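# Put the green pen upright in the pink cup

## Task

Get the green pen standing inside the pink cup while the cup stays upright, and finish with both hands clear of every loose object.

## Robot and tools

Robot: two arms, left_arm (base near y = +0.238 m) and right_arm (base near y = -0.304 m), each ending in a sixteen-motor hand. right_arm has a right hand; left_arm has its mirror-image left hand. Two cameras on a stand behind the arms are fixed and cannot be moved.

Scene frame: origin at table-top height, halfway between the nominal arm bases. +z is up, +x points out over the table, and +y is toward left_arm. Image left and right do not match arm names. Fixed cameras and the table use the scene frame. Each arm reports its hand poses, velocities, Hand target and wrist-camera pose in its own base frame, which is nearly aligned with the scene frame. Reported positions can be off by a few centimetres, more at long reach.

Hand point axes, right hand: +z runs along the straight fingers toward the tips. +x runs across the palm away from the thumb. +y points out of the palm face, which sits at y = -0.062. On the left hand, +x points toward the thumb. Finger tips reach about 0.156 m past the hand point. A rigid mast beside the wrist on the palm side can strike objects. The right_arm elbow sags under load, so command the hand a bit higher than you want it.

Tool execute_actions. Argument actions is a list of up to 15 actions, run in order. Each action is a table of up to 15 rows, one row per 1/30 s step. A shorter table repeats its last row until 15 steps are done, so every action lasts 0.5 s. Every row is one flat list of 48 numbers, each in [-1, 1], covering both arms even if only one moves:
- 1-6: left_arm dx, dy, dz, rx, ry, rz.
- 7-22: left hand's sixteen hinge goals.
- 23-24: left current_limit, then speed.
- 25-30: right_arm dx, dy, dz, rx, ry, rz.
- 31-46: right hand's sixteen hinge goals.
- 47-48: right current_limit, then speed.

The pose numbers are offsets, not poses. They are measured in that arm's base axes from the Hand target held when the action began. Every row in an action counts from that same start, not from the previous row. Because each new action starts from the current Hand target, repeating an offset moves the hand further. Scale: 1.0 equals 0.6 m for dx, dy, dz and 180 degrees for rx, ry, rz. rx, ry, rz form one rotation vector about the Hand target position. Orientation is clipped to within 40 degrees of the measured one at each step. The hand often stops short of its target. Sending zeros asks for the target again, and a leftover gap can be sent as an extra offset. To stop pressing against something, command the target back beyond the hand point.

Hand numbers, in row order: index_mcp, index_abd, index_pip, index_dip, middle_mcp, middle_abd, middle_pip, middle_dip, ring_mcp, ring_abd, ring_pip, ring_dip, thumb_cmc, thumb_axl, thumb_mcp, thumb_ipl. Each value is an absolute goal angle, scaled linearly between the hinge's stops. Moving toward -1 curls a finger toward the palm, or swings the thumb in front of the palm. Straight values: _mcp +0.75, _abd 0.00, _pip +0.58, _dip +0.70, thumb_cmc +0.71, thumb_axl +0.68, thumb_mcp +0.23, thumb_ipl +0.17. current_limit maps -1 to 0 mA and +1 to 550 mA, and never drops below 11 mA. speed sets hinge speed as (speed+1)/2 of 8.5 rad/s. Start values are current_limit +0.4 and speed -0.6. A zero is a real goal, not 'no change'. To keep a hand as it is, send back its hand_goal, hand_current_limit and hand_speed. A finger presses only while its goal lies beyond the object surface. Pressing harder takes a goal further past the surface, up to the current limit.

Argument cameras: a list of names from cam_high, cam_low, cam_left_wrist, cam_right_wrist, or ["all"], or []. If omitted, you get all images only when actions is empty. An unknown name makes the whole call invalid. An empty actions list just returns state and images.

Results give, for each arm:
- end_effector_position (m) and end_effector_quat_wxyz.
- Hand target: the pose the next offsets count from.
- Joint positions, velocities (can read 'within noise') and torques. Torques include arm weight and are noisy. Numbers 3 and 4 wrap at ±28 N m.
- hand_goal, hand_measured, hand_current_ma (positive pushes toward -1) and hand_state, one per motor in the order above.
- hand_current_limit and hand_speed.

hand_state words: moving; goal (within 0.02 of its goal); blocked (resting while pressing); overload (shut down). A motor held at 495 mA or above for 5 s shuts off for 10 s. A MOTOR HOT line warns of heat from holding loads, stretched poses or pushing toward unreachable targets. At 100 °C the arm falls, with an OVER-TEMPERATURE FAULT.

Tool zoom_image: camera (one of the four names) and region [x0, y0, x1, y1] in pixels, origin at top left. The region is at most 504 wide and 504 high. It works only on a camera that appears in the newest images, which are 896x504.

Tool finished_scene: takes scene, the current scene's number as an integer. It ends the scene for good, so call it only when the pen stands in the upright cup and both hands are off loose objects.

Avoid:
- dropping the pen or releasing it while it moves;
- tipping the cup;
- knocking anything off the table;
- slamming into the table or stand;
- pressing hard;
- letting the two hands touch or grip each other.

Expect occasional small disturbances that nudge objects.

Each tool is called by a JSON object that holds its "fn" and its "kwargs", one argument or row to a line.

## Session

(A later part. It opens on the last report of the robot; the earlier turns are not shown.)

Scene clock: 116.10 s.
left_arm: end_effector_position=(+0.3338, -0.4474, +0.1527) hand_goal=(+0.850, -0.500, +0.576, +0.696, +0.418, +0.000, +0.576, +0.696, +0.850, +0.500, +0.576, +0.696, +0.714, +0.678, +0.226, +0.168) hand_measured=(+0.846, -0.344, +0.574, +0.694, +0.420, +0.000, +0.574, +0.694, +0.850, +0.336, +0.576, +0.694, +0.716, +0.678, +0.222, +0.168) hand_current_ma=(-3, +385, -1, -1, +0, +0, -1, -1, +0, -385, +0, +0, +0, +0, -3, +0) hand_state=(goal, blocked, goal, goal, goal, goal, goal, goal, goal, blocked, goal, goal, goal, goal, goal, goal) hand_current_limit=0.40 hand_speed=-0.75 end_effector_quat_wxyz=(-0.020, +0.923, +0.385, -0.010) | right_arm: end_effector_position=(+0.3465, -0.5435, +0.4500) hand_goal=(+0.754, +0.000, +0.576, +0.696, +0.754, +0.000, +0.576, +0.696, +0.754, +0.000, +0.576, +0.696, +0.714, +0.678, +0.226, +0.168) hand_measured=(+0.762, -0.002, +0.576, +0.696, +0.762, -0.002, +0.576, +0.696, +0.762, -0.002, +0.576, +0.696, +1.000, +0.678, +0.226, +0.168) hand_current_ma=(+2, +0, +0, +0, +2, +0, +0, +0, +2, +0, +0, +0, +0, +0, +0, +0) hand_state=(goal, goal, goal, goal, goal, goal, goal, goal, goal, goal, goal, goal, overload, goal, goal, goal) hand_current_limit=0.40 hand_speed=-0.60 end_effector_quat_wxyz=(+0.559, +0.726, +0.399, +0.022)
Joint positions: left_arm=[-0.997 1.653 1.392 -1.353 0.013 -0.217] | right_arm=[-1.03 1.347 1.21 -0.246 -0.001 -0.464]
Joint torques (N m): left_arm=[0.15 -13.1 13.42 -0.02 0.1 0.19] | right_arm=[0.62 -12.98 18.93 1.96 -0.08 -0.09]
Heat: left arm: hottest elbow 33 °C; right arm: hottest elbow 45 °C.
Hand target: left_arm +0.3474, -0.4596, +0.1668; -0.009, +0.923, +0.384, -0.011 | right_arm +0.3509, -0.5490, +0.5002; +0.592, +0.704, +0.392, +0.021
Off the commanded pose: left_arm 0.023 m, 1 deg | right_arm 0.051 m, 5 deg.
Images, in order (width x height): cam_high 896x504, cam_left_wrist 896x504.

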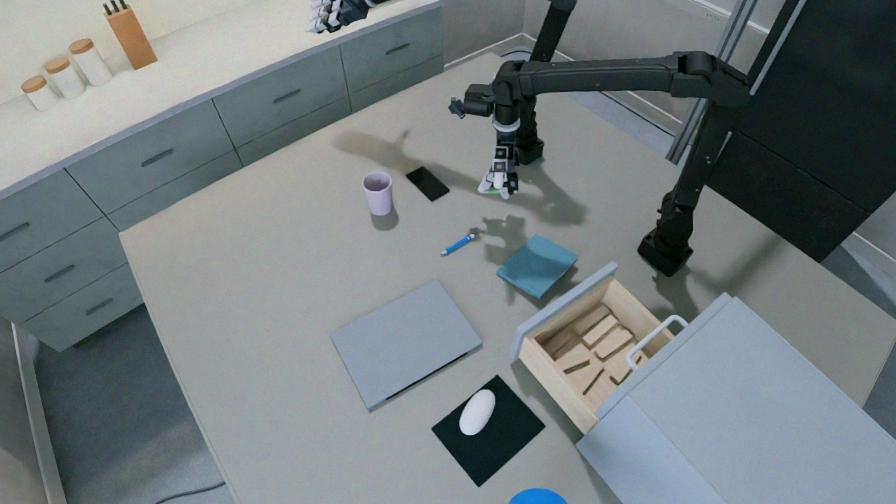

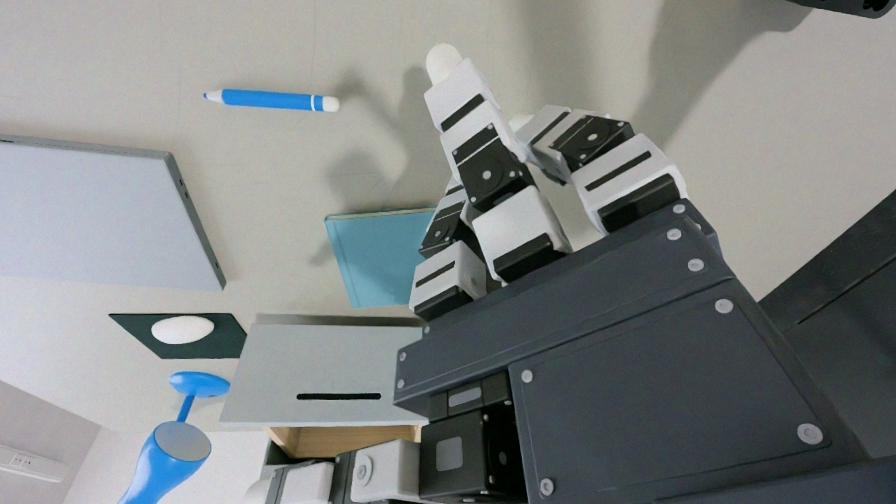

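{"fn": "execute_actions", "kwargs": {
  "actions": [
    [[-0.008,-0.065,0.0,0,0,-0.15,0.849,-0.5,0.576,0.696,0.418,0,0.576,0.696,0.849,0.5,0.576,0.696,0.714,0.678,0.226,0.168,0.4,-0.75,0,0,0,0,0,0,0.754,0,0.576,0.696,0.754,0,0.576,0.696,0.754,0,0.576,0.696,0.714,0.678,0.226,0.168,0.4,-0.6]],
    [[-0.0275,-0.036,0.0,0,0,-0.15,0.849,-0.5,0.576,0.696,0.418,0,0.576,0.696,0.849,0.5,0.576,0.696,0.714,0.678,0.226,0.168,0.4,-0.75,0,0,0,0,0,0,0.754,0,0.576,0.696,0.754,0,0.576,0.696,0.754,0,0.576,0.696,0.714,0.678,0.226,0.168,0.4,-0.6]],
    [[0.0,0.0,-0.07,0,0,0,0.849,-0.5,0.576,0.696,0.418,0,0.576,0.696,0.849,0.5,0.576,0.696,0.714,0.678,0.226,0.168,0.4,-0.75,0,0,0,0,0,0,0.754,0,0.576,0.696,0.754,0,0.576,0.696,0.754,0,0.576,0.696,0.714,0.678,0.226,0.168,0.4,-0.6]]
  ],
  "cameras": ["cam_high","cam_left_wrist"]
}}

{"fn": "zoom_image", "kwargs": {
  "camera": "cam_high",
  "region": [440, 120, 600, 280]
}}

Scene clock: 118.27 s.
left_arm: end_effector_position=(+0.3198, -0.5222, +0.1315) hand_goal=(+0.850, -0.500, +0.576, +0.696, +0.418, +0.000, +0.576, +0.696, +0.850, +0.500, +0.576, +0.696, +0.714, +0.678, +0.226, +0.168) hand_measured=(+0.846, -0.344, +0.574, +0.694, +0.420, +0.000, +0.574, +0.694, +0.850, +0.336, +0.576, +0.694, +0.716, +0.678, +0.222, +0.168) hand_current_ma=(-3, +385, -1, -1, +0, +0, -1, -1, +0, -385, +0, +0, +0, +0, -3, +0) hand_state=(goal, blocked, goal, goal, goal, goal, goal, goal, goal, blocked, goal, goal, goal, goal, goal, goal) hand_current_limit=0.40 hand_speed=-0.75 end_effector_quat_wxyz=(-0.014, +0.997, -0.078, -0.005) | right_arm: end_effector_position=(+0.3465, -0.5435, +0.4500) hand_goal=(+0.754, +0.000, +0.576, +0.696, +0.754, +0.000, +0.576, +0.696, +0.754, +0.000, +0.576, +0.696, +0.714, +0.678, +0.226, +0.168) hand_measured=(+0.762, -0.002, +0.576, +0.696, +0.762, -0.002, +0.576, +0.696, +0.762, -0.002, +0.576, +0.696, +1.000, +0.678, +0.226, +0.168) hand_current_ma=(+2, +0, +0, +0, +2, +0, +0, +0, +2, +0, +0, +0, +0, +0, +0, +0) hand_state=(goal, goal, goal, goal, goal, goal, goal, goal, goal, goal, goal, goal, overload, goal, goal, goal) hand_current_limit=0.40 hand_speed=-0.60 end_effector_quat_wxyz=(+0.559, +0.726, +0.399, +0.022)
Joint positions: left_arm=[-0.953 1.798 1.525 -1.325 -0.01 0.775] | right_arm=[-1.03 1.347 1.21 -0.246 -0.001 -0.464]
Joint torques (N m): left_arm=[0.21 -16.73 8.29 1.07 0.11 0.14] | right_arm=[0.67 -12.98 18.93 1.96 -0.08 -0.08]
Heat: left arm: hottest elbow 33 °C; right arm: hottest elbow 45 °C.
Hand target: left_arm +0.3262, -0.5202, +0.1248; -0.013, +0.997, -0.077, -0.006 | right_arm +0.3509, -0.5490, +0.5002; +0.592, +0.704, +0.392, +0.021
Off the commanded pose: left_arm 0.010 m, 0 deg | right_arm 0.051 m, 5 deg.
Images, in order (width x height): cam_high 896x504, cam_left_wrist 896x504.

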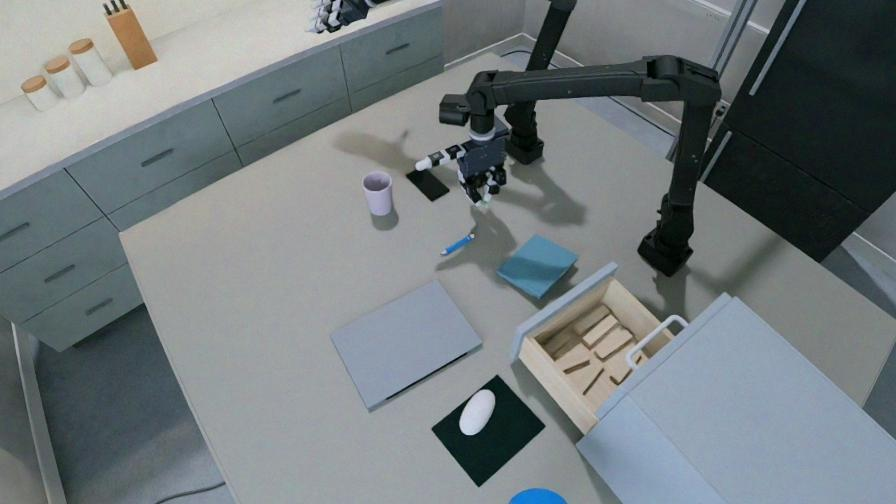

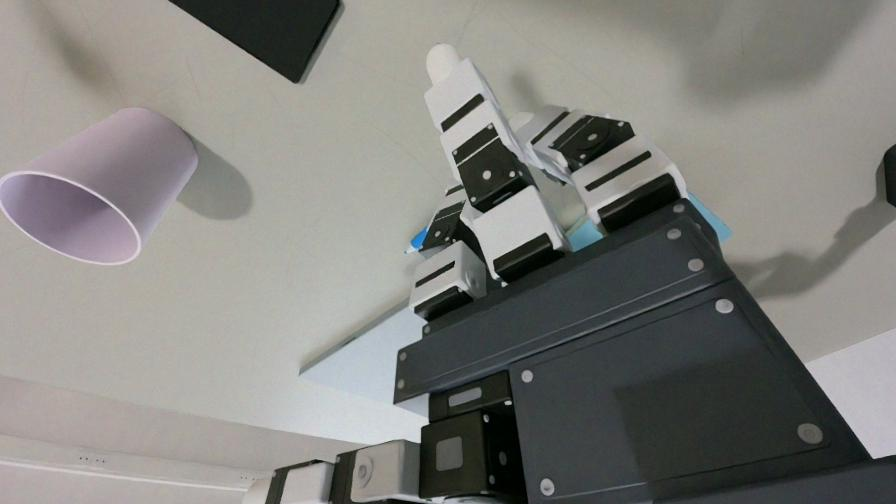

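Scaled by 3.150 from the camera's 896x504 image, which has a finer 1280x720 frame.

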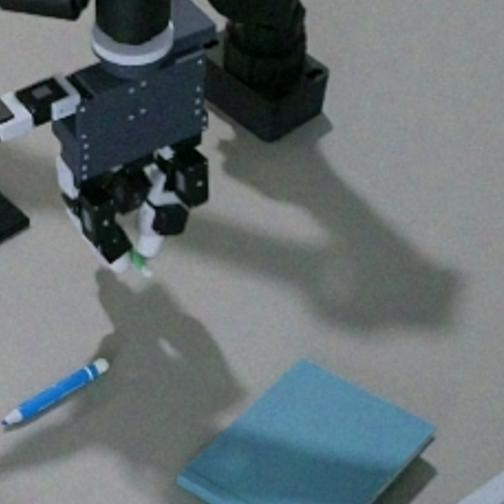

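{"fn": "execute_actions", "kwargs": {
  "actions": [
    [[0,0,-0.04,0,0,0,0.849,-0.5,0.576,0.696,0.418,0,0.576,0.696,0.849,0.5,0.576,0.696,0.714,0.678,0.226,0.168,0.4,-0.75,0,0,0,0,0,0,0.754,0,0.576,0.696,0.754,0,0.576,0.696,0.754,0,0.576,0.696,0.714,0.678,0.226,0.168,0.4,-0.6]],
    [[0.0,0.0,-0.038,0,0,0,0.849,-0.5,0.576,0.696,0.418,0,0.576,0.696,0.849,0.5,0.576,0.696,0.714,0.678,0.226,0.168,0.4,-0.75,0,0,0,0,0,0,0.754,0,0.576,0.696,0.754,0,0.576,0.696,0.754,0,0.576,0.696,0.714,0.678,0.226,0.168,0.4,-0.6]],
    [[0.0,0.0,0,0,0,0,0.849,-0.22,0.576,0.696,0.418,0,0.576,0.696,0.849,0.22,0.576,0.696,0.714,0.678,0.226,0.168,0.4,-0.8,0,0,0,0,0,0,0.754,0,0.576,0.696,0.754,0,0.576,0.696,0.754,0,0.576,0.696,0.714,0.678,0.226,0.168,0.4,-0.6]]
  ],
  "cameras": ["cam_high","cam_left_wrist"]
}}

{"fn": "zoom_image", "kwargs": {
  "camera": "cam_high",
  "region": [440, 160, 520, 240]
}}

Scene clock: 120.90 s.
left_arm: end_effector_position=(+0.3201, -0.5228, +0.0854) hand_goal=(+0.850, -0.220, +0.576, +0.696, +0.418, +0.000, +0.576, +0.696, +0.850, +0.220, +0.576, +0.696, +0.714, +0.678, +0.226, +0.168) hand_measured=(+0.846, -0.222, +0.574, +0.694, +0.420, +0.000, +0.574, +0.694, +0.850, +0.222, +0.576, +0.694, +0.716, +0.678, +0.222, +0.168) hand_current_ma=(-3, -1, -1, -1, +0, +0, -1, -1, +0, +1, +0, +0, +0, +0, -3, +0) hand_state=(goal, goal, goal, goal, goal, goal, goal, goal, goal, goal, goal, goal, goal, goal, goal, goal) hand_current_limit=0.40 hand_speed=-0.80 end_effector_quat_wxyz=(-0.013, +0.997, -0.079, -0.004) | right_arm: end_effector_position=(+0.3465, -0.5435, +0.4500) hand_goal=(+0.754, +0.000, +0.576, +0.696, +0.754, +0.000, +0.576, +0.696, +0.754, +0.000, +0.576, +0.696, +0.714, +0.678, +0.226, +0.168) hand_measured=(+0.762, -0.002, +0.576, +0.696, +0.762, -0.002, +0.576, +0.696, +0.762, -0.002, +0.576, +0.696, +1.000, +0.678, +0.226, +0.168) hand_current_ma=(+2, +0, +0, +0, +2, +0, +0, +0, +2, +0, +0, +0, +0, +0, +0, +0) hand_state=(goal, goal, goal, goal, goal, goal, goal, goal, goal, goal, goal, goal, overload, goal, goal, goal) hand_current_limit=0.40 hand_speed=-0.60 end_effector_quat_wxyz=(+0.559, +0.726, +0.399, +0.022)
Joint positions: left_arm=[-0.953 1.837 1.454 -1.213 -0.01 0.775] | right_arm=[-1.03 1.347 1.21 -0.246 -0.001 -0.464]
Joint torques (N m): left_arm=[0.21 -16.38 8.01 1.07 0.1 0.14] | right_arm=[0.56 -12.98 18.95 1.95 -0.08 -0.09]
Heat: left arm: hottest elbow 33 °C; right arm: hottest elbow 45 °C.
Hand target: left_arm +0.3262, -0.5202, +0.0781; -0.013, +0.997, -0.077, -0.006 | right_arm +0.3509, -0.5490, +0.5002; +0.592, +0.704, +0.392, +0.021
Off the commanded pose: left_arm 0.010 m, 0 deg | right_arm 0.051 m, 5 deg.
Images, in order (width x height): cam_high 896x504, cam_left_wrist 896x504.

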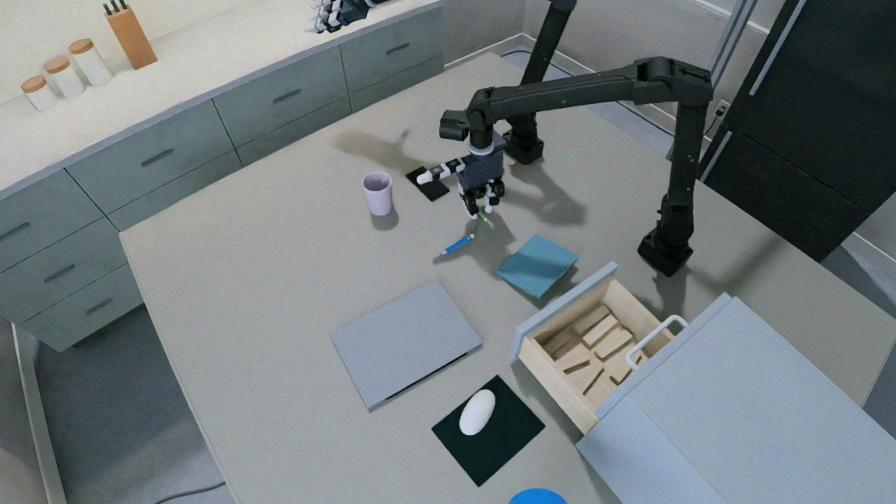

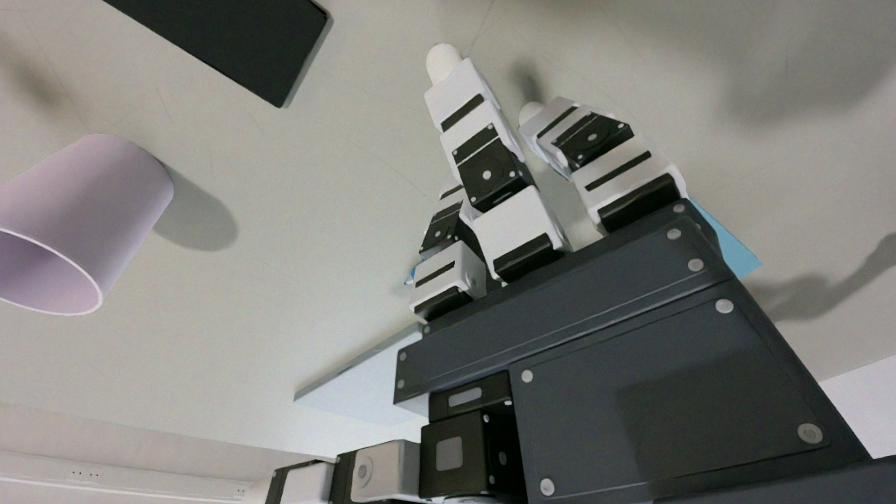

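Scaled by 6.300 from the camera's 896x504 image, which has a finer 1280x720 frame.

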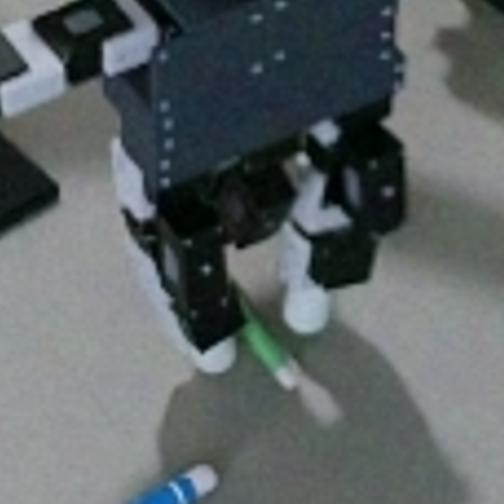

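{"fn": "execute_actions", "kwargs": {
  "actions": [
    [[0,0,0.1,0,0,0,0.849,-0.22,0.576,0.696,0.418,0,0.576,0.696,0.849,0.22,0.576,0.696,0.714,0.678,0.226,0.168,0.4,-0.6,0,0,-0.05,0.1133,0.0667,0,0.616,-0.15,0.576,0.696,0.9,0,0.576,0.9,0.616,0.15,0.576,0.696,0.714,0.678,0.226,0.168,0.4,-0.6]],
    [[0,0,0.1,0,0,0,0.849,-0.22,0.576,0.696,0.418,0,0.576,0.696,0.849,0.22,0.576,0.696,0.714,0.678,0.226,0.168,0.4,-0.6,0,0,-0.05,0.1133,0.0667,0,0.616,-0.27,0.576,0.696,1,0,0.576,0.957,0.616,0.27,0.576,0.696,0.714,0.678,0.226,0.168,0.4,-0.6]],
    [[0.027,0.167,0.05,0,0,0,0.849,-0.22,0.576,0.696,0.418,0,0.576,0.696,0.849,0.22,0.576,0.696,0.714,0.678,0.226,0.168,0.4,-0.6,0,0,-0.05,0.1133,0.0667,0,0.616,-0.27,0.576,0.696,1,0,0.576,0.957,0.616,0.27,0.576,0.696,0.714,0.678,0.226,0.168,0.4,-0.6]],
    [[0.027,0.167,0.05,0,0,0,0.849,-0.22,0.576,0.696,0.418,0,0.576,0.696,0.849,0.22,0.576,0.696,0.714,0.678,0.226,0.168,0.4,-0.6,0,0,0,0,0,0,0.616,-0.27,0.576,0.696,1,0,0.576,0.957,0.616,0.27,0.576,0.696,0.714,0.678,0.226,0.168,0.4,-0.6]],
    [[0.027,0.167,0.05,0,0,0,0.849,-0.22,0.576,0.696,0.418,0,0.576,0.696,0.849,0.22,0.576,0.696,0.714,0.678,0.226,0.168,0.4,-0.6,0,0.1,0,0,0,0.1,0.616,-0.27,0.576,0.696,1,0,0.576,0.957,0.616,0.27,0.576,0.696,0.714,0.678,0.226,0.168,0.4,-0.6]],
    [[0.027,0.167,0.05,0,0,0,0.849,-0.22,0.576,0.696,0.418,0,0.576,0.696,0.849,0.22,0.576,0.696,0.714,0.678,0.226,0.168,0.4,-0.6,0,0.15,0,0,0,0.1,0.616,-0.27,0.576,0.696,1,0,0.576,0.957,0.616,0.27,0.576,0.696,0.714,0.678,0.226,0.168,0.4,-0.6]],
    [[0.027,0.167,0.0,0,0,0,0.849,-0.22,0.576,0.696,0.418,0,0.576,0.696,0.849,0.22,0.576,0.696,0.714,0.678,0.226,0.168,0.4,-0.6,0,0.15,0,0,0,0.1,0.616,-0.27,0.576,0.696,1,0,0.576,0.957,0.616,0.27,0.576,0.696,0.714,0.678,0.226,0.168,0.4,-0.6]]
  ],
  "cameras": ["all"]
}}

Scene clock: 126.17 s.
left_arm: end_effector_position=(+0.3963, -0.0194, +0.2999) hand_goal=(+0.850, -0.220, +0.576, +0.696, +0.418, +0.000, +0.576, +0.696, +0.850, +0.220, +0.576, +0.696, +0.714, +0.678, +0.226, +0.168) hand_measured=(+0.848, -0.220, +0.574, +0.694, +0.420, +0.000, +0.574, +0.694, +0.848, +0.222, +0.576, +0.694, +0.714, +0.678, +0.222, +0.168) hand_current_ma=(-1, +0, -1, -1, +1, +0, +0, -1, -1, +0, +0, +0, +0, +0, -3, +0) hand_state=(goal, goal, goal, goal, goal, goal, goal, goal, goal, goal, goal, goal, goal, goal, goal, goal) hand_current_limit=0.40 hand_speed=-0.60 end_effector_quat_wxyz=(-0.011, +0.997, -0.071, -0.016) | right_arm: end_effector_position=(+0.3518, -0.3137, +0.4097) hand_goal=(+0.616, -0.270, +0.576, +0.696, +1.000, +0.000, +0.576, +0.958, +0.616, +0.270, +0.576, +0.696, +0.714, +0.678, +0.226, +0.168) hand_measured=(+0.620, -0.268, +0.576, +0.696, +0.998, -0.002, +0.576, +0.956, +0.618, +0.266, +0.576, +0.696, +1.000, +0.678, +0.222, +0.168) hand_current_ma=(+0, +0, +0, +0, +0, +0, +0, +0, +0, +0, +0, +0, +0, +0, -1, +0) hand_state=(goal, goal, goal, goal, goal, goal, goal, goal, goal, goal, goal, goal, overload, goal, goal, goal) hand_current_limit=0.40 hand_speed=-0.60 end_effector_quat_wxyz=(+0.105, +0.567, +0.817, +0.000)
Joint positions: left_arm=[0.163 1.382 1.473 -1.686 -0.028 1.875] | right_arm=[-0.907 1.354 1.681 -1.696 -0.061 -1.258]
Joint torques (N m): left_arm=[-1.38 -9.58 13.91 -0.1 0.15 0.14] | right_arm=[1.03 -11.22 9.81 0.06 -0.11 -0.11]
Heat: left arm: hottest elbow 34 °C; right arm: hottest elbow 46 °C.
Hand target: left_arm +0.4071, -0.0192, +0.3181; -0.013, +0.997, -0.077, -0.006 | right_arm +0.3510, -0.3090, +0.4102; +0.010, +0.561, +0.828, +0.012
Off the commanded pose: left_arm 0.021 m, 1 deg | right_arm 0.005 m, 11 deg.
joint sent to its limit (left arm) — joint 4 (wrist pitch), lower limit. The joint targets still meet the commanded pose.
joint sent to its limit (right arm) — joint 4 (wrist pitch), lower limit. The joint targets are off in orientation, not in position.

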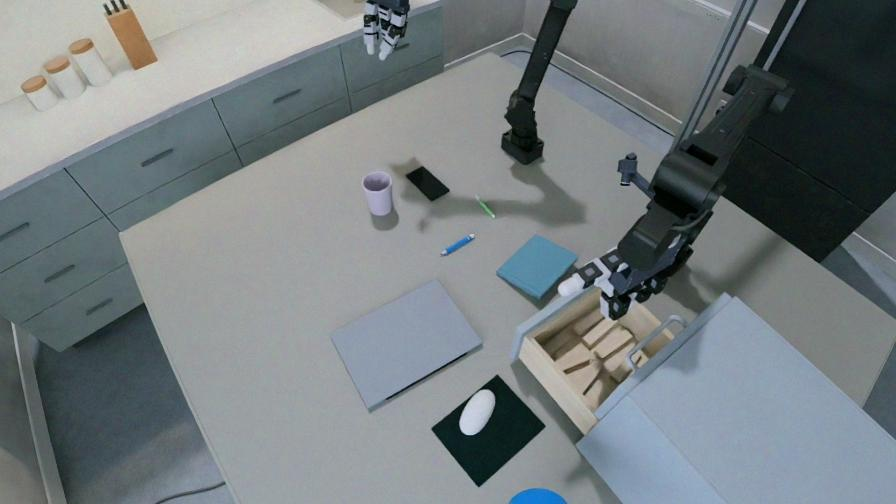

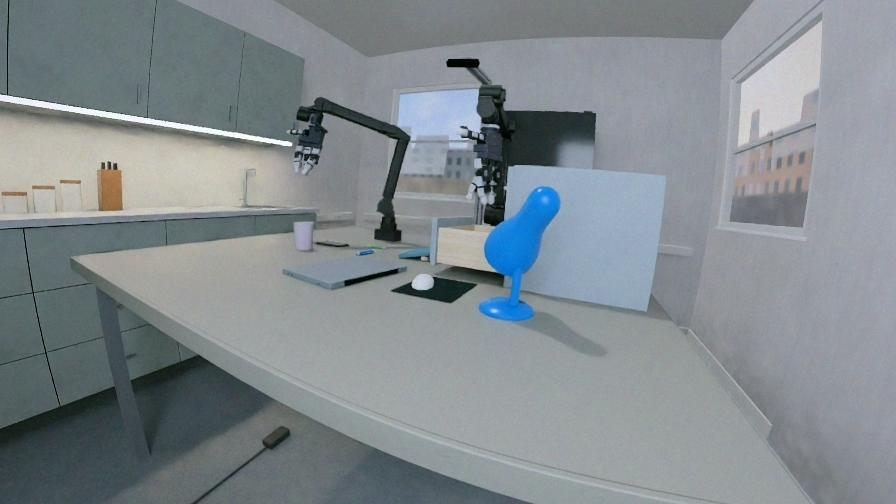

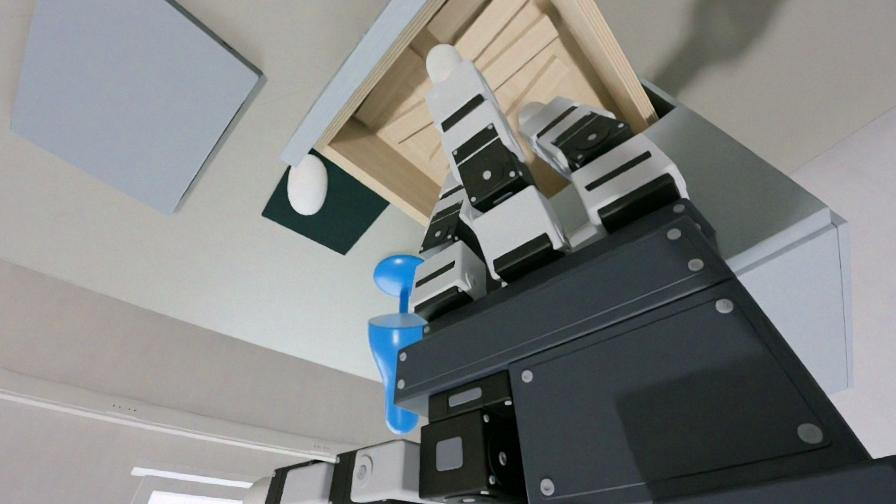

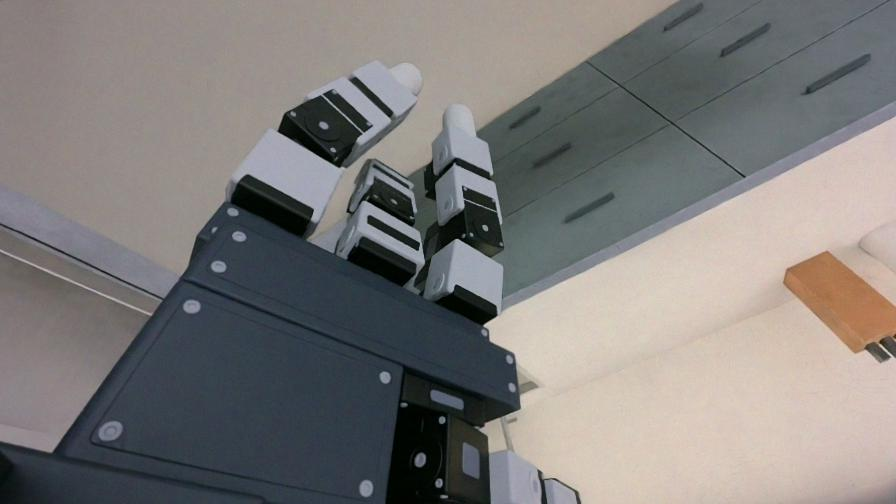

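{"fn": "execute_actions", "kwargs": {
  "actions": [
    [[0,0,0,0,0,0,0.849,-0.22,0.576,0.696,0.418,0,0.576,0.696,0.849,0.22,0.576,0.696,0.714,0.678,0.226,0.168,0.4,-0.6,-0.003,0.155,-0.083,0,0,0.0648,0.616,-0.27,0.576,0.696,1,0,0.576,0.957,0.616,0.27,0.576,0.696,0.714,0.678,0.226,0.168,0.4,-0.6]],
    [[0,0,0,0,0,0,0.849,-0.22,0.576,0.696,0.418,0,0.576,0.696,0.849,0.22,0.576,0.696,0.714,0.678,0.226,0.168,0.4,-0.6,-0.003,0.155,-0.083,0,0,0.0648,0.616,-0.27,0.576,0.696,1,0,0.576,0.957,0.616,0.27,0.576,0.696,0.714,0.678,0.226,0.168,0.4,-0.6]],
    [[0,0,0,0,0,0,0.849,-0.22,0.576,0.696,0.418,0,0.576,0.696,0.849,0.22,0.576,0.696,0.714,0.678,0.226,0.168,0.4,-0.6,-0.003,0.155,-0.083,0,0,0.0648,0.616,-0.27,0.576,0.696,1,0,0.576,0.957,0.616,0.27,0.576,0.696,0.714,0.678,0.226,0.168,0.4,-0.6]],
    [[0,0,0,0,0,0,0.849,-0.22,0.576,0.696,0.418,0,0.576,0.696,0.849,0.22,0.576,0.696,0.714,0.678,0.226,0.168,0.4,-0.6,-0.003,0.155,-0.083,0,0,0.0648,0.616,-0.27,0.576,0.696,1,0,0.576,0.957,0.616,0.27,0.576,0.696,0.714,0.678,0.226,0.168,0.4,-0.6]],
    [[0,0,0,0,0,0,0.849,-0.22,0.576,0.696,0.418,0,0.576,0.696,0.849,0.22,0.576,0.696,0.714,0.678,0.226,0.168,0.4,-0.6,-0.003,0.155,-0.083,0,0,0.0648,0.616,-0.27,0.576,0.696,1,0,0.576,0.957,0.616,0.27,0.576,0.696,0.714,0.678,0.226,0.168,0.4,-0.6]]
  ],
  "cameras": ["cam_high","cam_right_wrist"]
}}

{"fn": "zoom_image", "kwargs": {
  "camera": "cam_right_wrist",
  "region": [340, 0, 560, 220]
}}

{"fn": "zoom_image", "kwargs": {
  "camera": "cam_high",
  "region": [440, 120, 560, 240]
}}

Scene clock: 129.63 s.
left_arm: end_effector_position=(+0.3962, -0.0196, +0.3000) hand_goal=(+0.850, -0.220, +0.576, +0.696, +0.418, +0.000, +0.576, +0.696, +0.850, +0.220, +0.576, +0.696, +0.714, +0.678, +0.226, +0.168) hand_measured=(+0.848, -0.220, +0.574, +0.694, +0.420, +0.000, +0.574, +0.694, +0.848, +0.222, +0.576, +0.694, +0.714, +0.678, +0.222, +0.168) hand_current_ma=(-1, +0, -1, -1, +1, +0, +0, -1, -1, +0, +0, +0, +0, +0, -3, +0) hand_state=(goal, goal, goal, goal, goal, goal, goal, goal, goal, goal, goal, goal, goal, goal, goal, goal) hand_current_limit=0.40 hand_speed=-0.60 end_effector_quat_wxyz=(-0.010, +0.997, -0.072, -0.015) | right_arm: end_effector_position=(+0.3355, +0.1540, +0.1582) hand_goal=(+0.616, -0.270, +0.576, +0.696, +1.000, +0.000, +0.576, +0.958, +0.616, +0.270, +0.576, +0.696, +0.714, +0.678, +0.226, +0.168) hand_measured=(+0.616, -0.268, +0.576, +0.696, +0.996, +0.000, +0.576, +0.956, +0.618, +0.268, +0.576, +0.696, +1.000, +0.678, +0.222, +0.168) hand_current_ma=(+0, +0, +0, +0, -1, +0, +0, +0, +0, +0, +0, +0, +0, +0, -1, +0) hand_state=(goal, goal, goal, goal, goal, goal, goal, goal, goal, goal, goal, goal, overload, goal, goal, goal) hand_current_limit=0.40 hand_speed=-0.60 end_effector_quat_wxyz=(-0.006, +0.084, +0.996, +0.014)
Joint positions: left_arm=[0.163 1.382 1.473 -1.686 -0.027 1.877] | right_arm=[0.228 1.181 0.908 -1.301 -0.029 -1.174]
Joint torques (N m): left_arm=[-1.14 -9.29 14.01 0.06 0.21 0.15] | right_arm=[0.91 -6.77 10.54 0.27 0.02 0.09]
Heat: left arm: hottest elbow 35 °C; right arm: hottest elbow 45 °C.
Hand target: left_arm +0.4071, -0.0192, +0.3181; -0.013, +0.997, -0.077, -0.006 | right_arm +0.3419, +0.1560, +0.1612; +0.003, +0.087, +0.996, +0.015
Off the commanded pose: left_arm 0.021 m, 1 deg | right_arm 0.007 m, 1 deg.
joint sent to its limit (left arm) — joint 4 (wrist pitch), lower limit. The joint targets still meet the commanded pose.
Images, in order (width x height): cam_high 896x504, cam_right_wrist 896x504.

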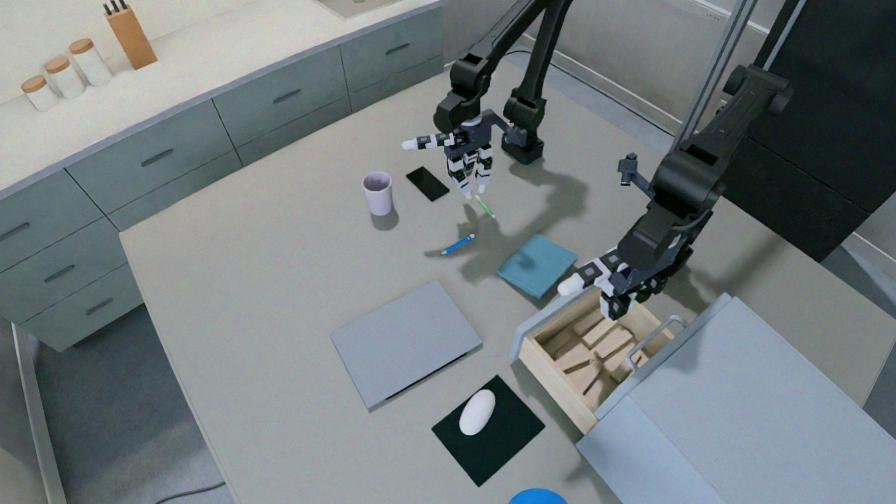

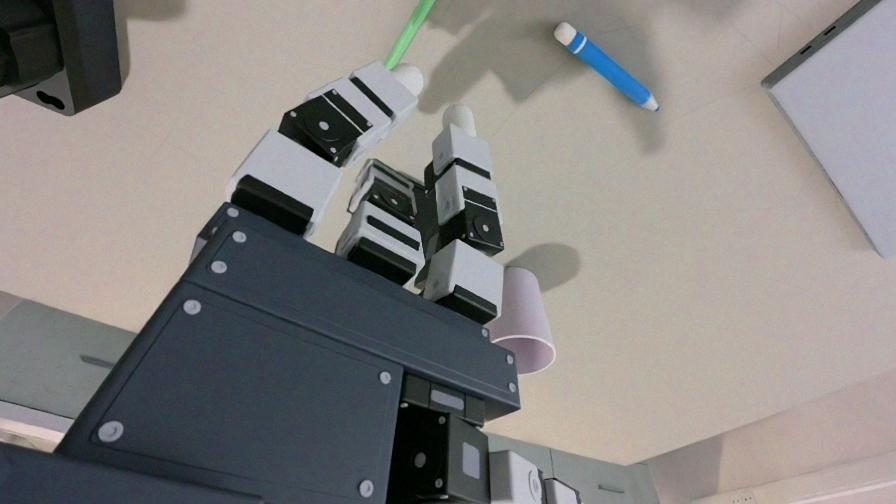

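Scaled by 2.291 from the camera's 896x504 image, which has a finer 1280x720 frame.

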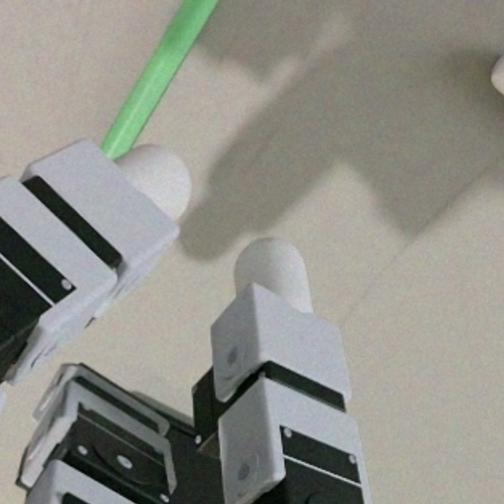

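Scaled by 4.200 from the camera's 896x504 image, which has a finer 1280x720 frame.

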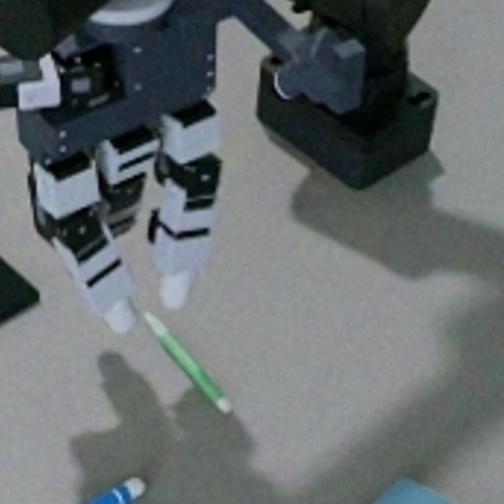

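{"fn": "execute_actions", "kwargs": {
  "actions": [
    [[0,0,0,0,0,0,0.849,-0.22,0.576,0.696,0.418,0,0.576,0.696,0.849,0.22,0.576,0.696,0.714,0.678,0.226,0.168,0.4,-0.6,-0.0385,0.0133,-0.04,-0.002,0.005,0.0094,0.616,-0.27,0.576,0.696,1,0,0.576,0.957,0.616,0.27,0.576,0.696,0.714,0.678,0.226,0.168,0.4,-0.6]]
  ],
  "cameras": ["cam_high","cam_right_wrist"]
}}

{"fn": "zoom_image", "kwargs": {
  "camera": "cam_right_wrist",
  "region": [340, 0, 560, 220]
}}

{"fn": "zoom_image", "kwargs": {
  "camera": "cam_high",
  "region": [440, 120, 560, 240]
}}

Scene clock: 130.93 s.
left_arm: end_effector_position=(+0.3962, -0.0196, +0.3000) hand_goal=(+0.850, -0.220, +0.576, +0.696, +0.418, +0.000, +0.576, +0.696, +0.850, +0.220, +0.576, +0.696, +0.714, +0.678, +0.226, +0.168) hand_measured=(+0.848, -0.220, +0.574, +0.694, +0.420, +0.000, +0.574, +0.694, +0.848, +0.222, +0.576, +0.694, +0.714, +0.678, +0.222, +0.168) hand_current_ma=(-1, +0, -1, -1, +1, +0, +0, -1, -1, +0, +0, +0, +0, +0, -3, +0) hand_state=(goal, goal, goal, goal, goal, goal, goal, goal, goal, goal, goal, goal, goal, goal, goal, goal) hand_current_limit=0.40 hand_speed=-0.60 end_effector_quat_wxyz=(-0.010, +0.997, -0.072, -0.015) | right_arm: end_effector_position=(+0.3172, +0.1613, +0.1331) hand_goal=(+0.616, -0.270, +0.576, +0.696, +1.000, +0.000, +0.576, +0.958, +0.616, +0.270, +0.576, +0.696, +0.714, +0.678, +0.226, +0.168) hand_measured=(+0.616, -0.268, +0.576, +0.696, +0.996, +0.000, +0.576, +0.956, +0.618, +0.268, +0.576, +0.696, +1.000, +0.678, +0.222, +0.168) hand_current_ma=(+0, +0, +0, +0, -1, +0, +0, +0, +0, +0, +0, +0, +0, +0, -1, +0) hand_state=(goal, goal, goal, goal, goal, goal, goal, goal, goal, goal, goal, goal, overload, goal, goal, goal) hand_current_limit=0.40 hand_speed=-0.60 end_effector_quat_wxyz=(-0.016, +0.072, +0.997, +0.008)
Joint positions: left_arm=[0.163 1.382 1.473 -1.686 -0.027 1.877] | right_arm=[0.263 1.177 0.84 -1.258 -0.026 -1.163]
Joint torques (N m): left_arm=[-1.67 -9.41 14.04 0.1 0.17 0.15] | right_arm=[1.44 -7.94 9.33 0.2 0.01 0.14]
Heat: left arm: hottest elbow 35 °C; right arm: hottest elbow 45 °C.
Hand target: left_arm +0.4071, -0.0192, +0.3181; -0.013, +0.997, -0.077, -0.006 | right_arm +0.3189, +0.1640, +0.1373; -0.005, +0.072, +0.997, +0.011
Off the commanded pose: left_arm 0.021 m, 1 deg | right_arm 0.005 m, 1 deg.
joint sent to its limit (left arm) — joint 4 (wrist pitch), lower limit. The joint targets still meet the commanded pose.
Images, in order (width x height): cam_high 896x504, cam_right_wrist 896x504.

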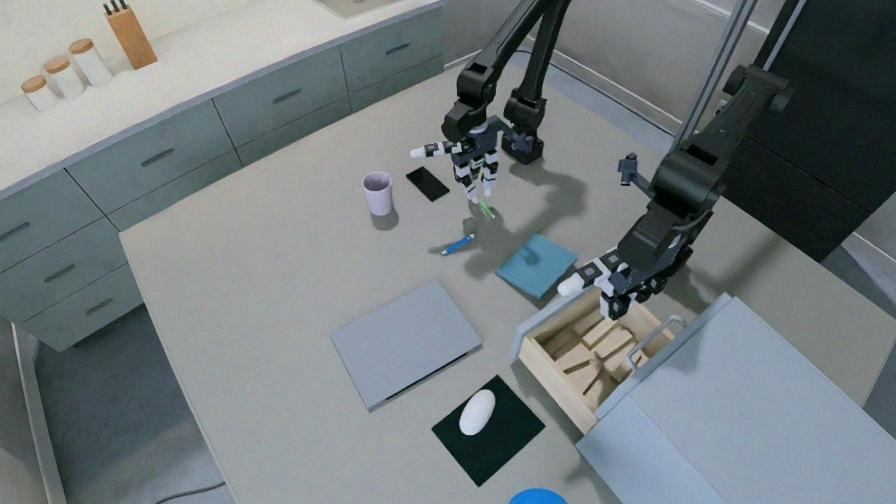

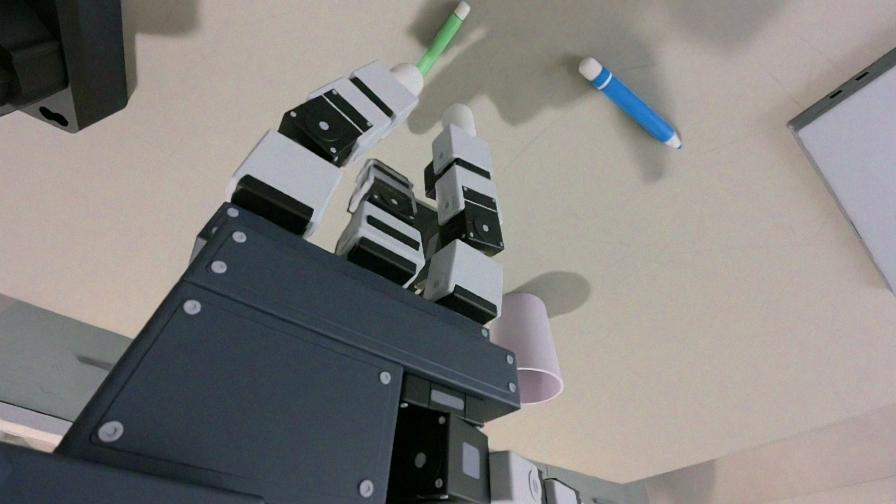

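Scaled by 2.291 from the camera's 896x504 image, which has a finer 1280x720 frame.

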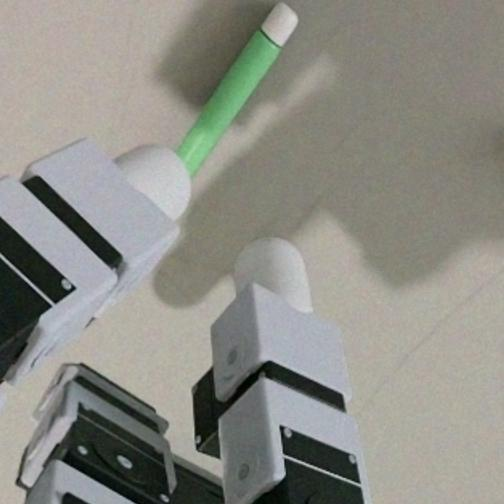

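Scaled by 4.200 from the camera's 896x504 image, which has a finer 1280x720 frame.

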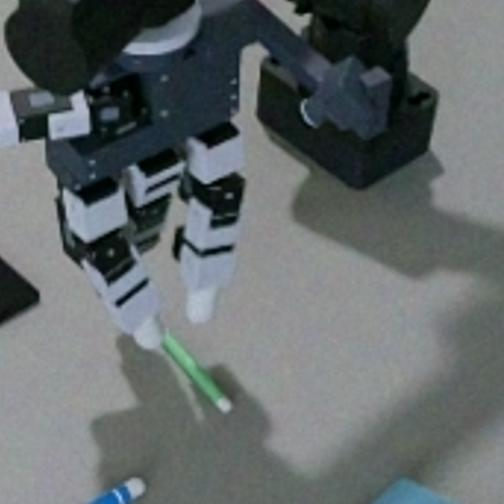

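{"fn": "execute_actions", "kwargs": {
  "actions": [
    [[0,0,0,0,0,0,0.849,-0.22,0.576,0.696,0.418,0,0.576,0.696,0.849,0.22,0.576,0.696,0.714,0.678,0.226,0.168,0.4,-0.6,-0.0128,0.0295,-0.03,-0.0072,-0.0027,0.022,0.616,-0.27,0.576,0.696,1,0,0.576,0.957,0.616,0.27,0.576,0.696,0.714,0.678,0.226,0.168,0.4,-0.6]],
    [[0,0,0,0,0,0,0.849,-0.22,0.576,0.696,0.418,0,0.576,0.696,0.849,0.22,0.576,0.696,0.714,0.678,0.226,0.168,0.4,-0.6,0,0,-0.035,0,0,0,0.616,-0.27,0.576,0.696,1,0,0.576,0.957,0.616,0.27,0.576,0.696,0.714,0.678,0.226,0.168,0.4,-0.6]]
  ],
  "cameras": ["cam_high","cam_right_wrist"]
}}

{"fn": "zoom_image", "kwargs": {
  "camera": "cam_right_wrist",
  "region": [340, 0, 560, 220]
}}

{"fn": "zoom_image", "kwargs": {
  "camera": "cam_high",
  "region": [440, 140, 540, 240]
}}

Scene clock: 132.93 s.
left_arm: end_effector_position=(+0.3962, -0.0196, +0.3000) hand_goal=(+0.850, -0.220, +0.576, +0.696, +0.418, +0.000, +0.576, +0.696, +0.850, +0.220, +0.576, +0.696, +0.714, +0.678, +0.226, +0.168) hand_measured=(+0.848, -0.220, +0.574, +0.694, +0.420, +0.000, +0.574, +0.694, +0.848, +0.222, +0.576, +0.694, +0.714, +0.678, +0.222, +0.168) hand_current_ma=(-1, +0, -1, -1, +1, +0, +0, -1, -1, +0, +0, +0, +0, +0, -3, +0) hand_state=(goal, goal, goal, goal, goal, goal, goal, goal, goal, goal, goal, goal, goal, goal, goal, goal) hand_current_limit=0.40 hand_speed=-0.60 end_effector_quat_wxyz=(-0.010, +0.997, -0.072, -0.015) | right_arm: end_effector_position=(+0.3100, +0.1795, +0.1000) hand_goal=(+0.616, -0.270, +0.576, +0.696, +1.000, +0.000, +0.576, +0.958, +0.616, +0.270, +0.576, +0.696, +0.714, +0.678, +0.226, +0.168) hand_measured=(+0.616, -0.268, +0.576, +0.696, +0.996, +0.000, +0.576, +0.956, +0.616, +0.268, +0.576, +0.696, +1.000, +0.678, +0.222, +0.168) hand_current_ma=(+0, +0, +0, +0, -1, +0, +0, +0, +0, +0, +0, +0, +0, +0, -1, +0) hand_state=(goal, goal, goal, goal, goal, goal, goal, goal, goal, goal, goal, goal, overload, goal, goal, goal) hand_current_limit=0.40 hand_speed=-0.60 end_effector_quat_wxyz=(-0.003, +0.038, +0.999, +0.000)
Joint positions: left_arm=[0.163 1.382 1.473 -1.686 -0.027 1.877] | right_arm=[0.331 1.211 0.775 -1.141 -0.002 -1.163]
Joint torques (N m): left_arm=[-1.49 -9.35 13.87 0.1 0.19 0.15] | right_arm=[1.26 -6.59 8.92 0.27 0.05 0.1]
Heat: left arm: hottest elbow 35 °C; right arm: hottest elbow 44 °C.
Hand target: left_arm +0.4071, -0.0192, +0.3181; -0.013, +0.997, -0.077, -0.006 | right_arm +0.3112, +0.1817, +0.0983; +0.000, +0.038, +0.999, +0.000
Off the commanded pose: left_arm 0.021 m, 1 deg | right_arm 0.003 m, 0 deg.
joint sent to its limit (left arm) — joint 4 (wrist pitch), lower limit. The joint targets still meet the commanded pose.
Images, in order (width x height): cam_high 896x504, cam_right_wrist 896x504.

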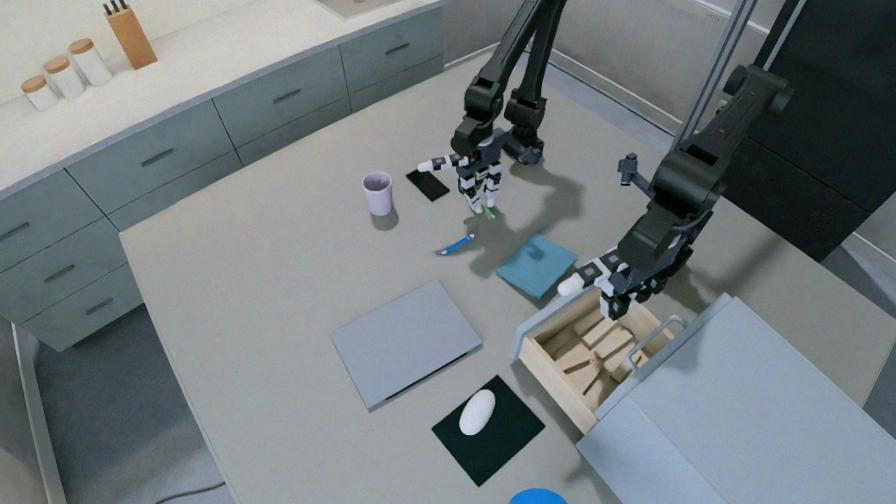

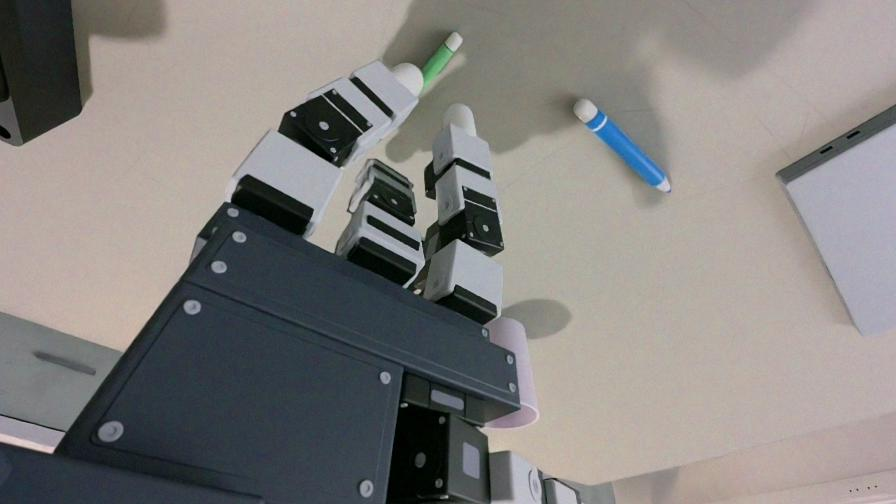

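Scaled by 2.291 from the camera's 896x504 image, which has a finer 1280x720 frame.

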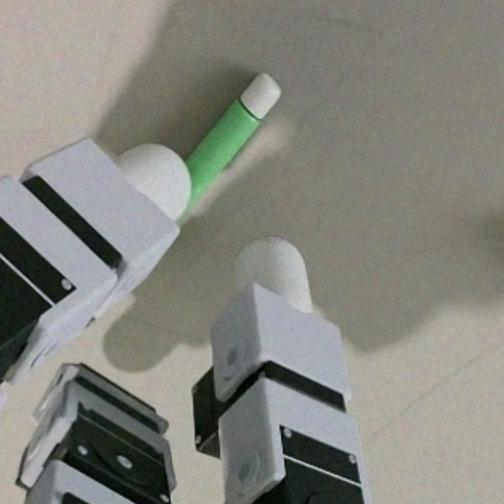

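Scaled by 5.040 from the camera's 896x504 image, which has a finer 1280x720 frame.

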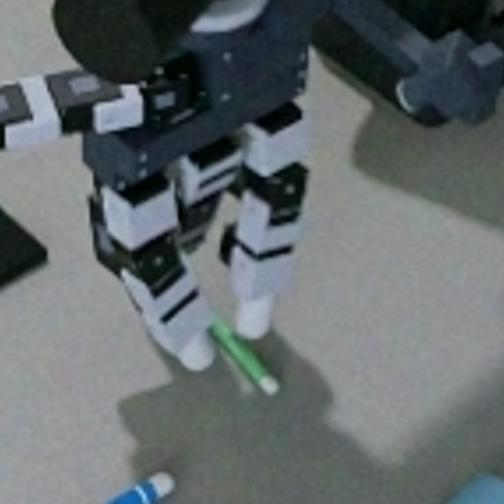

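{"fn": "execute_actions", "kwargs": {
  "actions": [
    [[0,0,0,0,0,0,0.849,-0.22,0.576,0.696,0.418,0,0.576,0.696,0.849,0.22,0.576,0.696,0.714,0.678,0.226,0.168,0.4,-0.6,-0.0138,0.016,0.015,0,0,0.0195,0.616,-0.27,0.576,0.696,1,0,0.576,0.957,0.616,0.27,0.576,0.696,0.714,0.678,0.226,0.168,0.4,-0.6]],
    [[0,0,0,0,0,0,0.849,-0.22,0.576,0.696,0.418,0,0.576,0.696,0.849,0.22,0.576,0.696,0.714,0.678,0.226,0.168,0.4,-0.6,0,0,-0.03,0,0,0,0.616,-0.27,0.576,0.696,1,0,0.576,0.957,0.616,0.27,0.576,0.696,0.714,0.678,0.226,0.168,0.4,-0.6]]
  ],
  "cameras": ["cam_high","cam_right_wrist"]
}}

{"fn": "zoom_image", "kwargs": {
  "camera": "cam_right_wrist",
  "region": [340, 0, 560, 220]
}}

{"fn": "zoom_image", "kwargs": {
  "camera": "cam_high",
  "region": [440, 160, 520, 240]
}}

Scene clock: 135.03 s.
left_arm: end_effector_position=(+0.3962, -0.0196, +0.3000) hand_goal=(+0.850, -0.220, +0.576, +0.696, +0.418, +0.000, +0.576, +0.696, +0.850, +0.220, +0.576, +0.696, +0.714, +0.678, +0.226, +0.168) hand_measured=(+0.848, -0.220, +0.574, +0.694, +0.420, +0.000, +0.574, +0.694, +0.848, +0.222, +0.576, +0.694, +0.714, +0.678, +0.222, +0.168) hand_current_ma=(-1, +0, -1, -1, +1, +0, +0, -1, -1, +0, +0, +0, +0, +0, -3, +0) hand_state=(goal, goal, goal, goal, goal, goal, goal, goal, goal, goal, goal, goal, goal, goal, goal, goal) hand_current_limit=0.40 hand_speed=-0.60 end_effector_quat_wxyz=(-0.010, +0.997, -0.072, -0.015) | right_arm: end_effector_position=(+0.3044, +0.1884, +0.0927) hand_goal=(+0.616, -0.270, +0.576, +0.696, +1.000, +0.000, +0.576, +0.958, +0.616, +0.270, +0.576, +0.696, +0.714, +0.678, +0.226, +0.168) hand_measured=(+0.616, -0.268, +0.576, +0.696, +0.996, +0.000, +0.576, +0.956, +0.616, +0.268, +0.576, +0.696, +1.000, +0.678, +0.222, +0.168) hand_current_ma=(+0, +0, +0, +0, -1, +0, +0, +0, +0, +0, +0, +0, +0, +0, -1, +0) hand_state=(goal, goal, goal, goal, goal, goal, goal, goal, goal, goal, goal, goal, overload, goal, goal, goal) hand_current_limit=0.40 hand_speed=-0.60 end_effector_quat_wxyz=(-0.001, +0.015, +1.000, +0.000)
Joint positions: left_arm=[0.163 1.382 1.473 -1.686 -0.027 1.877] | right_arm=[0.358 1.221 0.761 -1.112 -0.001 -1.182]
Joint torques (N m): left_arm=[-1.03 -9.47 13.87 0.13 0.16 0.14] | right_arm=[1.44 -6.36 8.59 0.24 0.01 -0.05]
Heat: left arm: hottest elbow 36 °C; right arm: hottest elbow 44 °C.
Hand target: left_arm +0.4071, -0.0192, +0.3181; -0.013, +0.997, -0.077, -0.006 | right_arm +0.3029, +0.1914, +0.0892; +0.000, +0.007, +1.000, +0.000
Off the commanded pose: left_arm 0.021 m, 1 deg | right_arm 0.005 m, 1 deg.
joint sent to its limit (left arm) — joint 4 (wrist pitch), lower limit. The joint targets still meet the commanded pose.
Images, in order (width x height): cam_high 896x504, cam_right_wrist 896x504.

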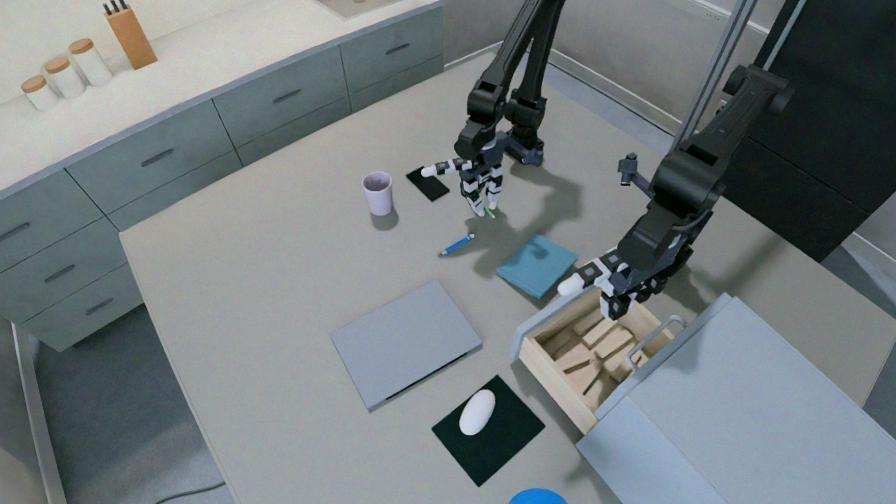

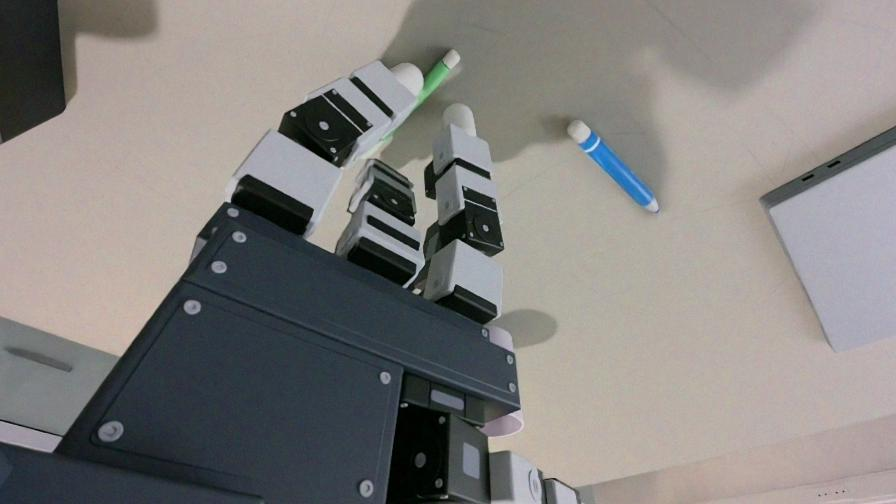

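Scaled by 2.291 from the camera's 896x504 image, which has a finer 1280x720 frame.

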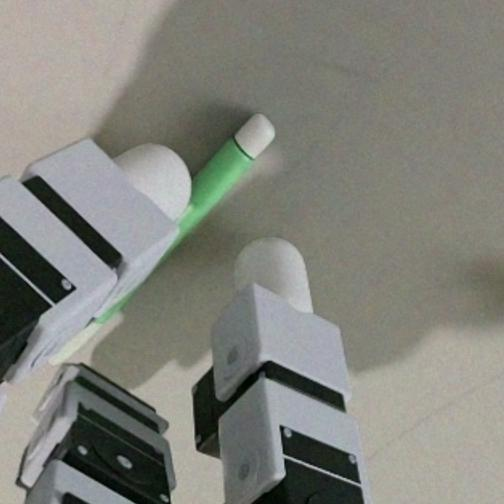

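Scaled by 6.300 from the camera's 896x504 image, which has a finer 1280x720 frame.

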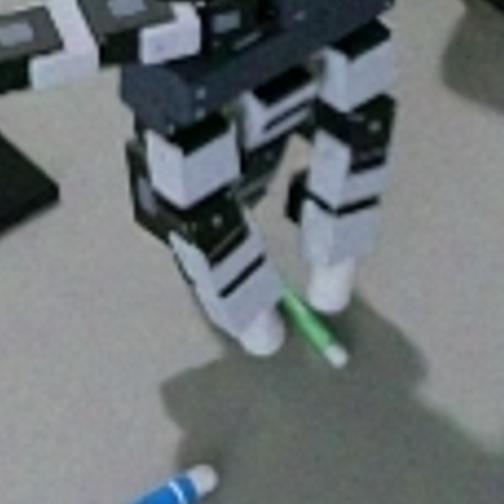

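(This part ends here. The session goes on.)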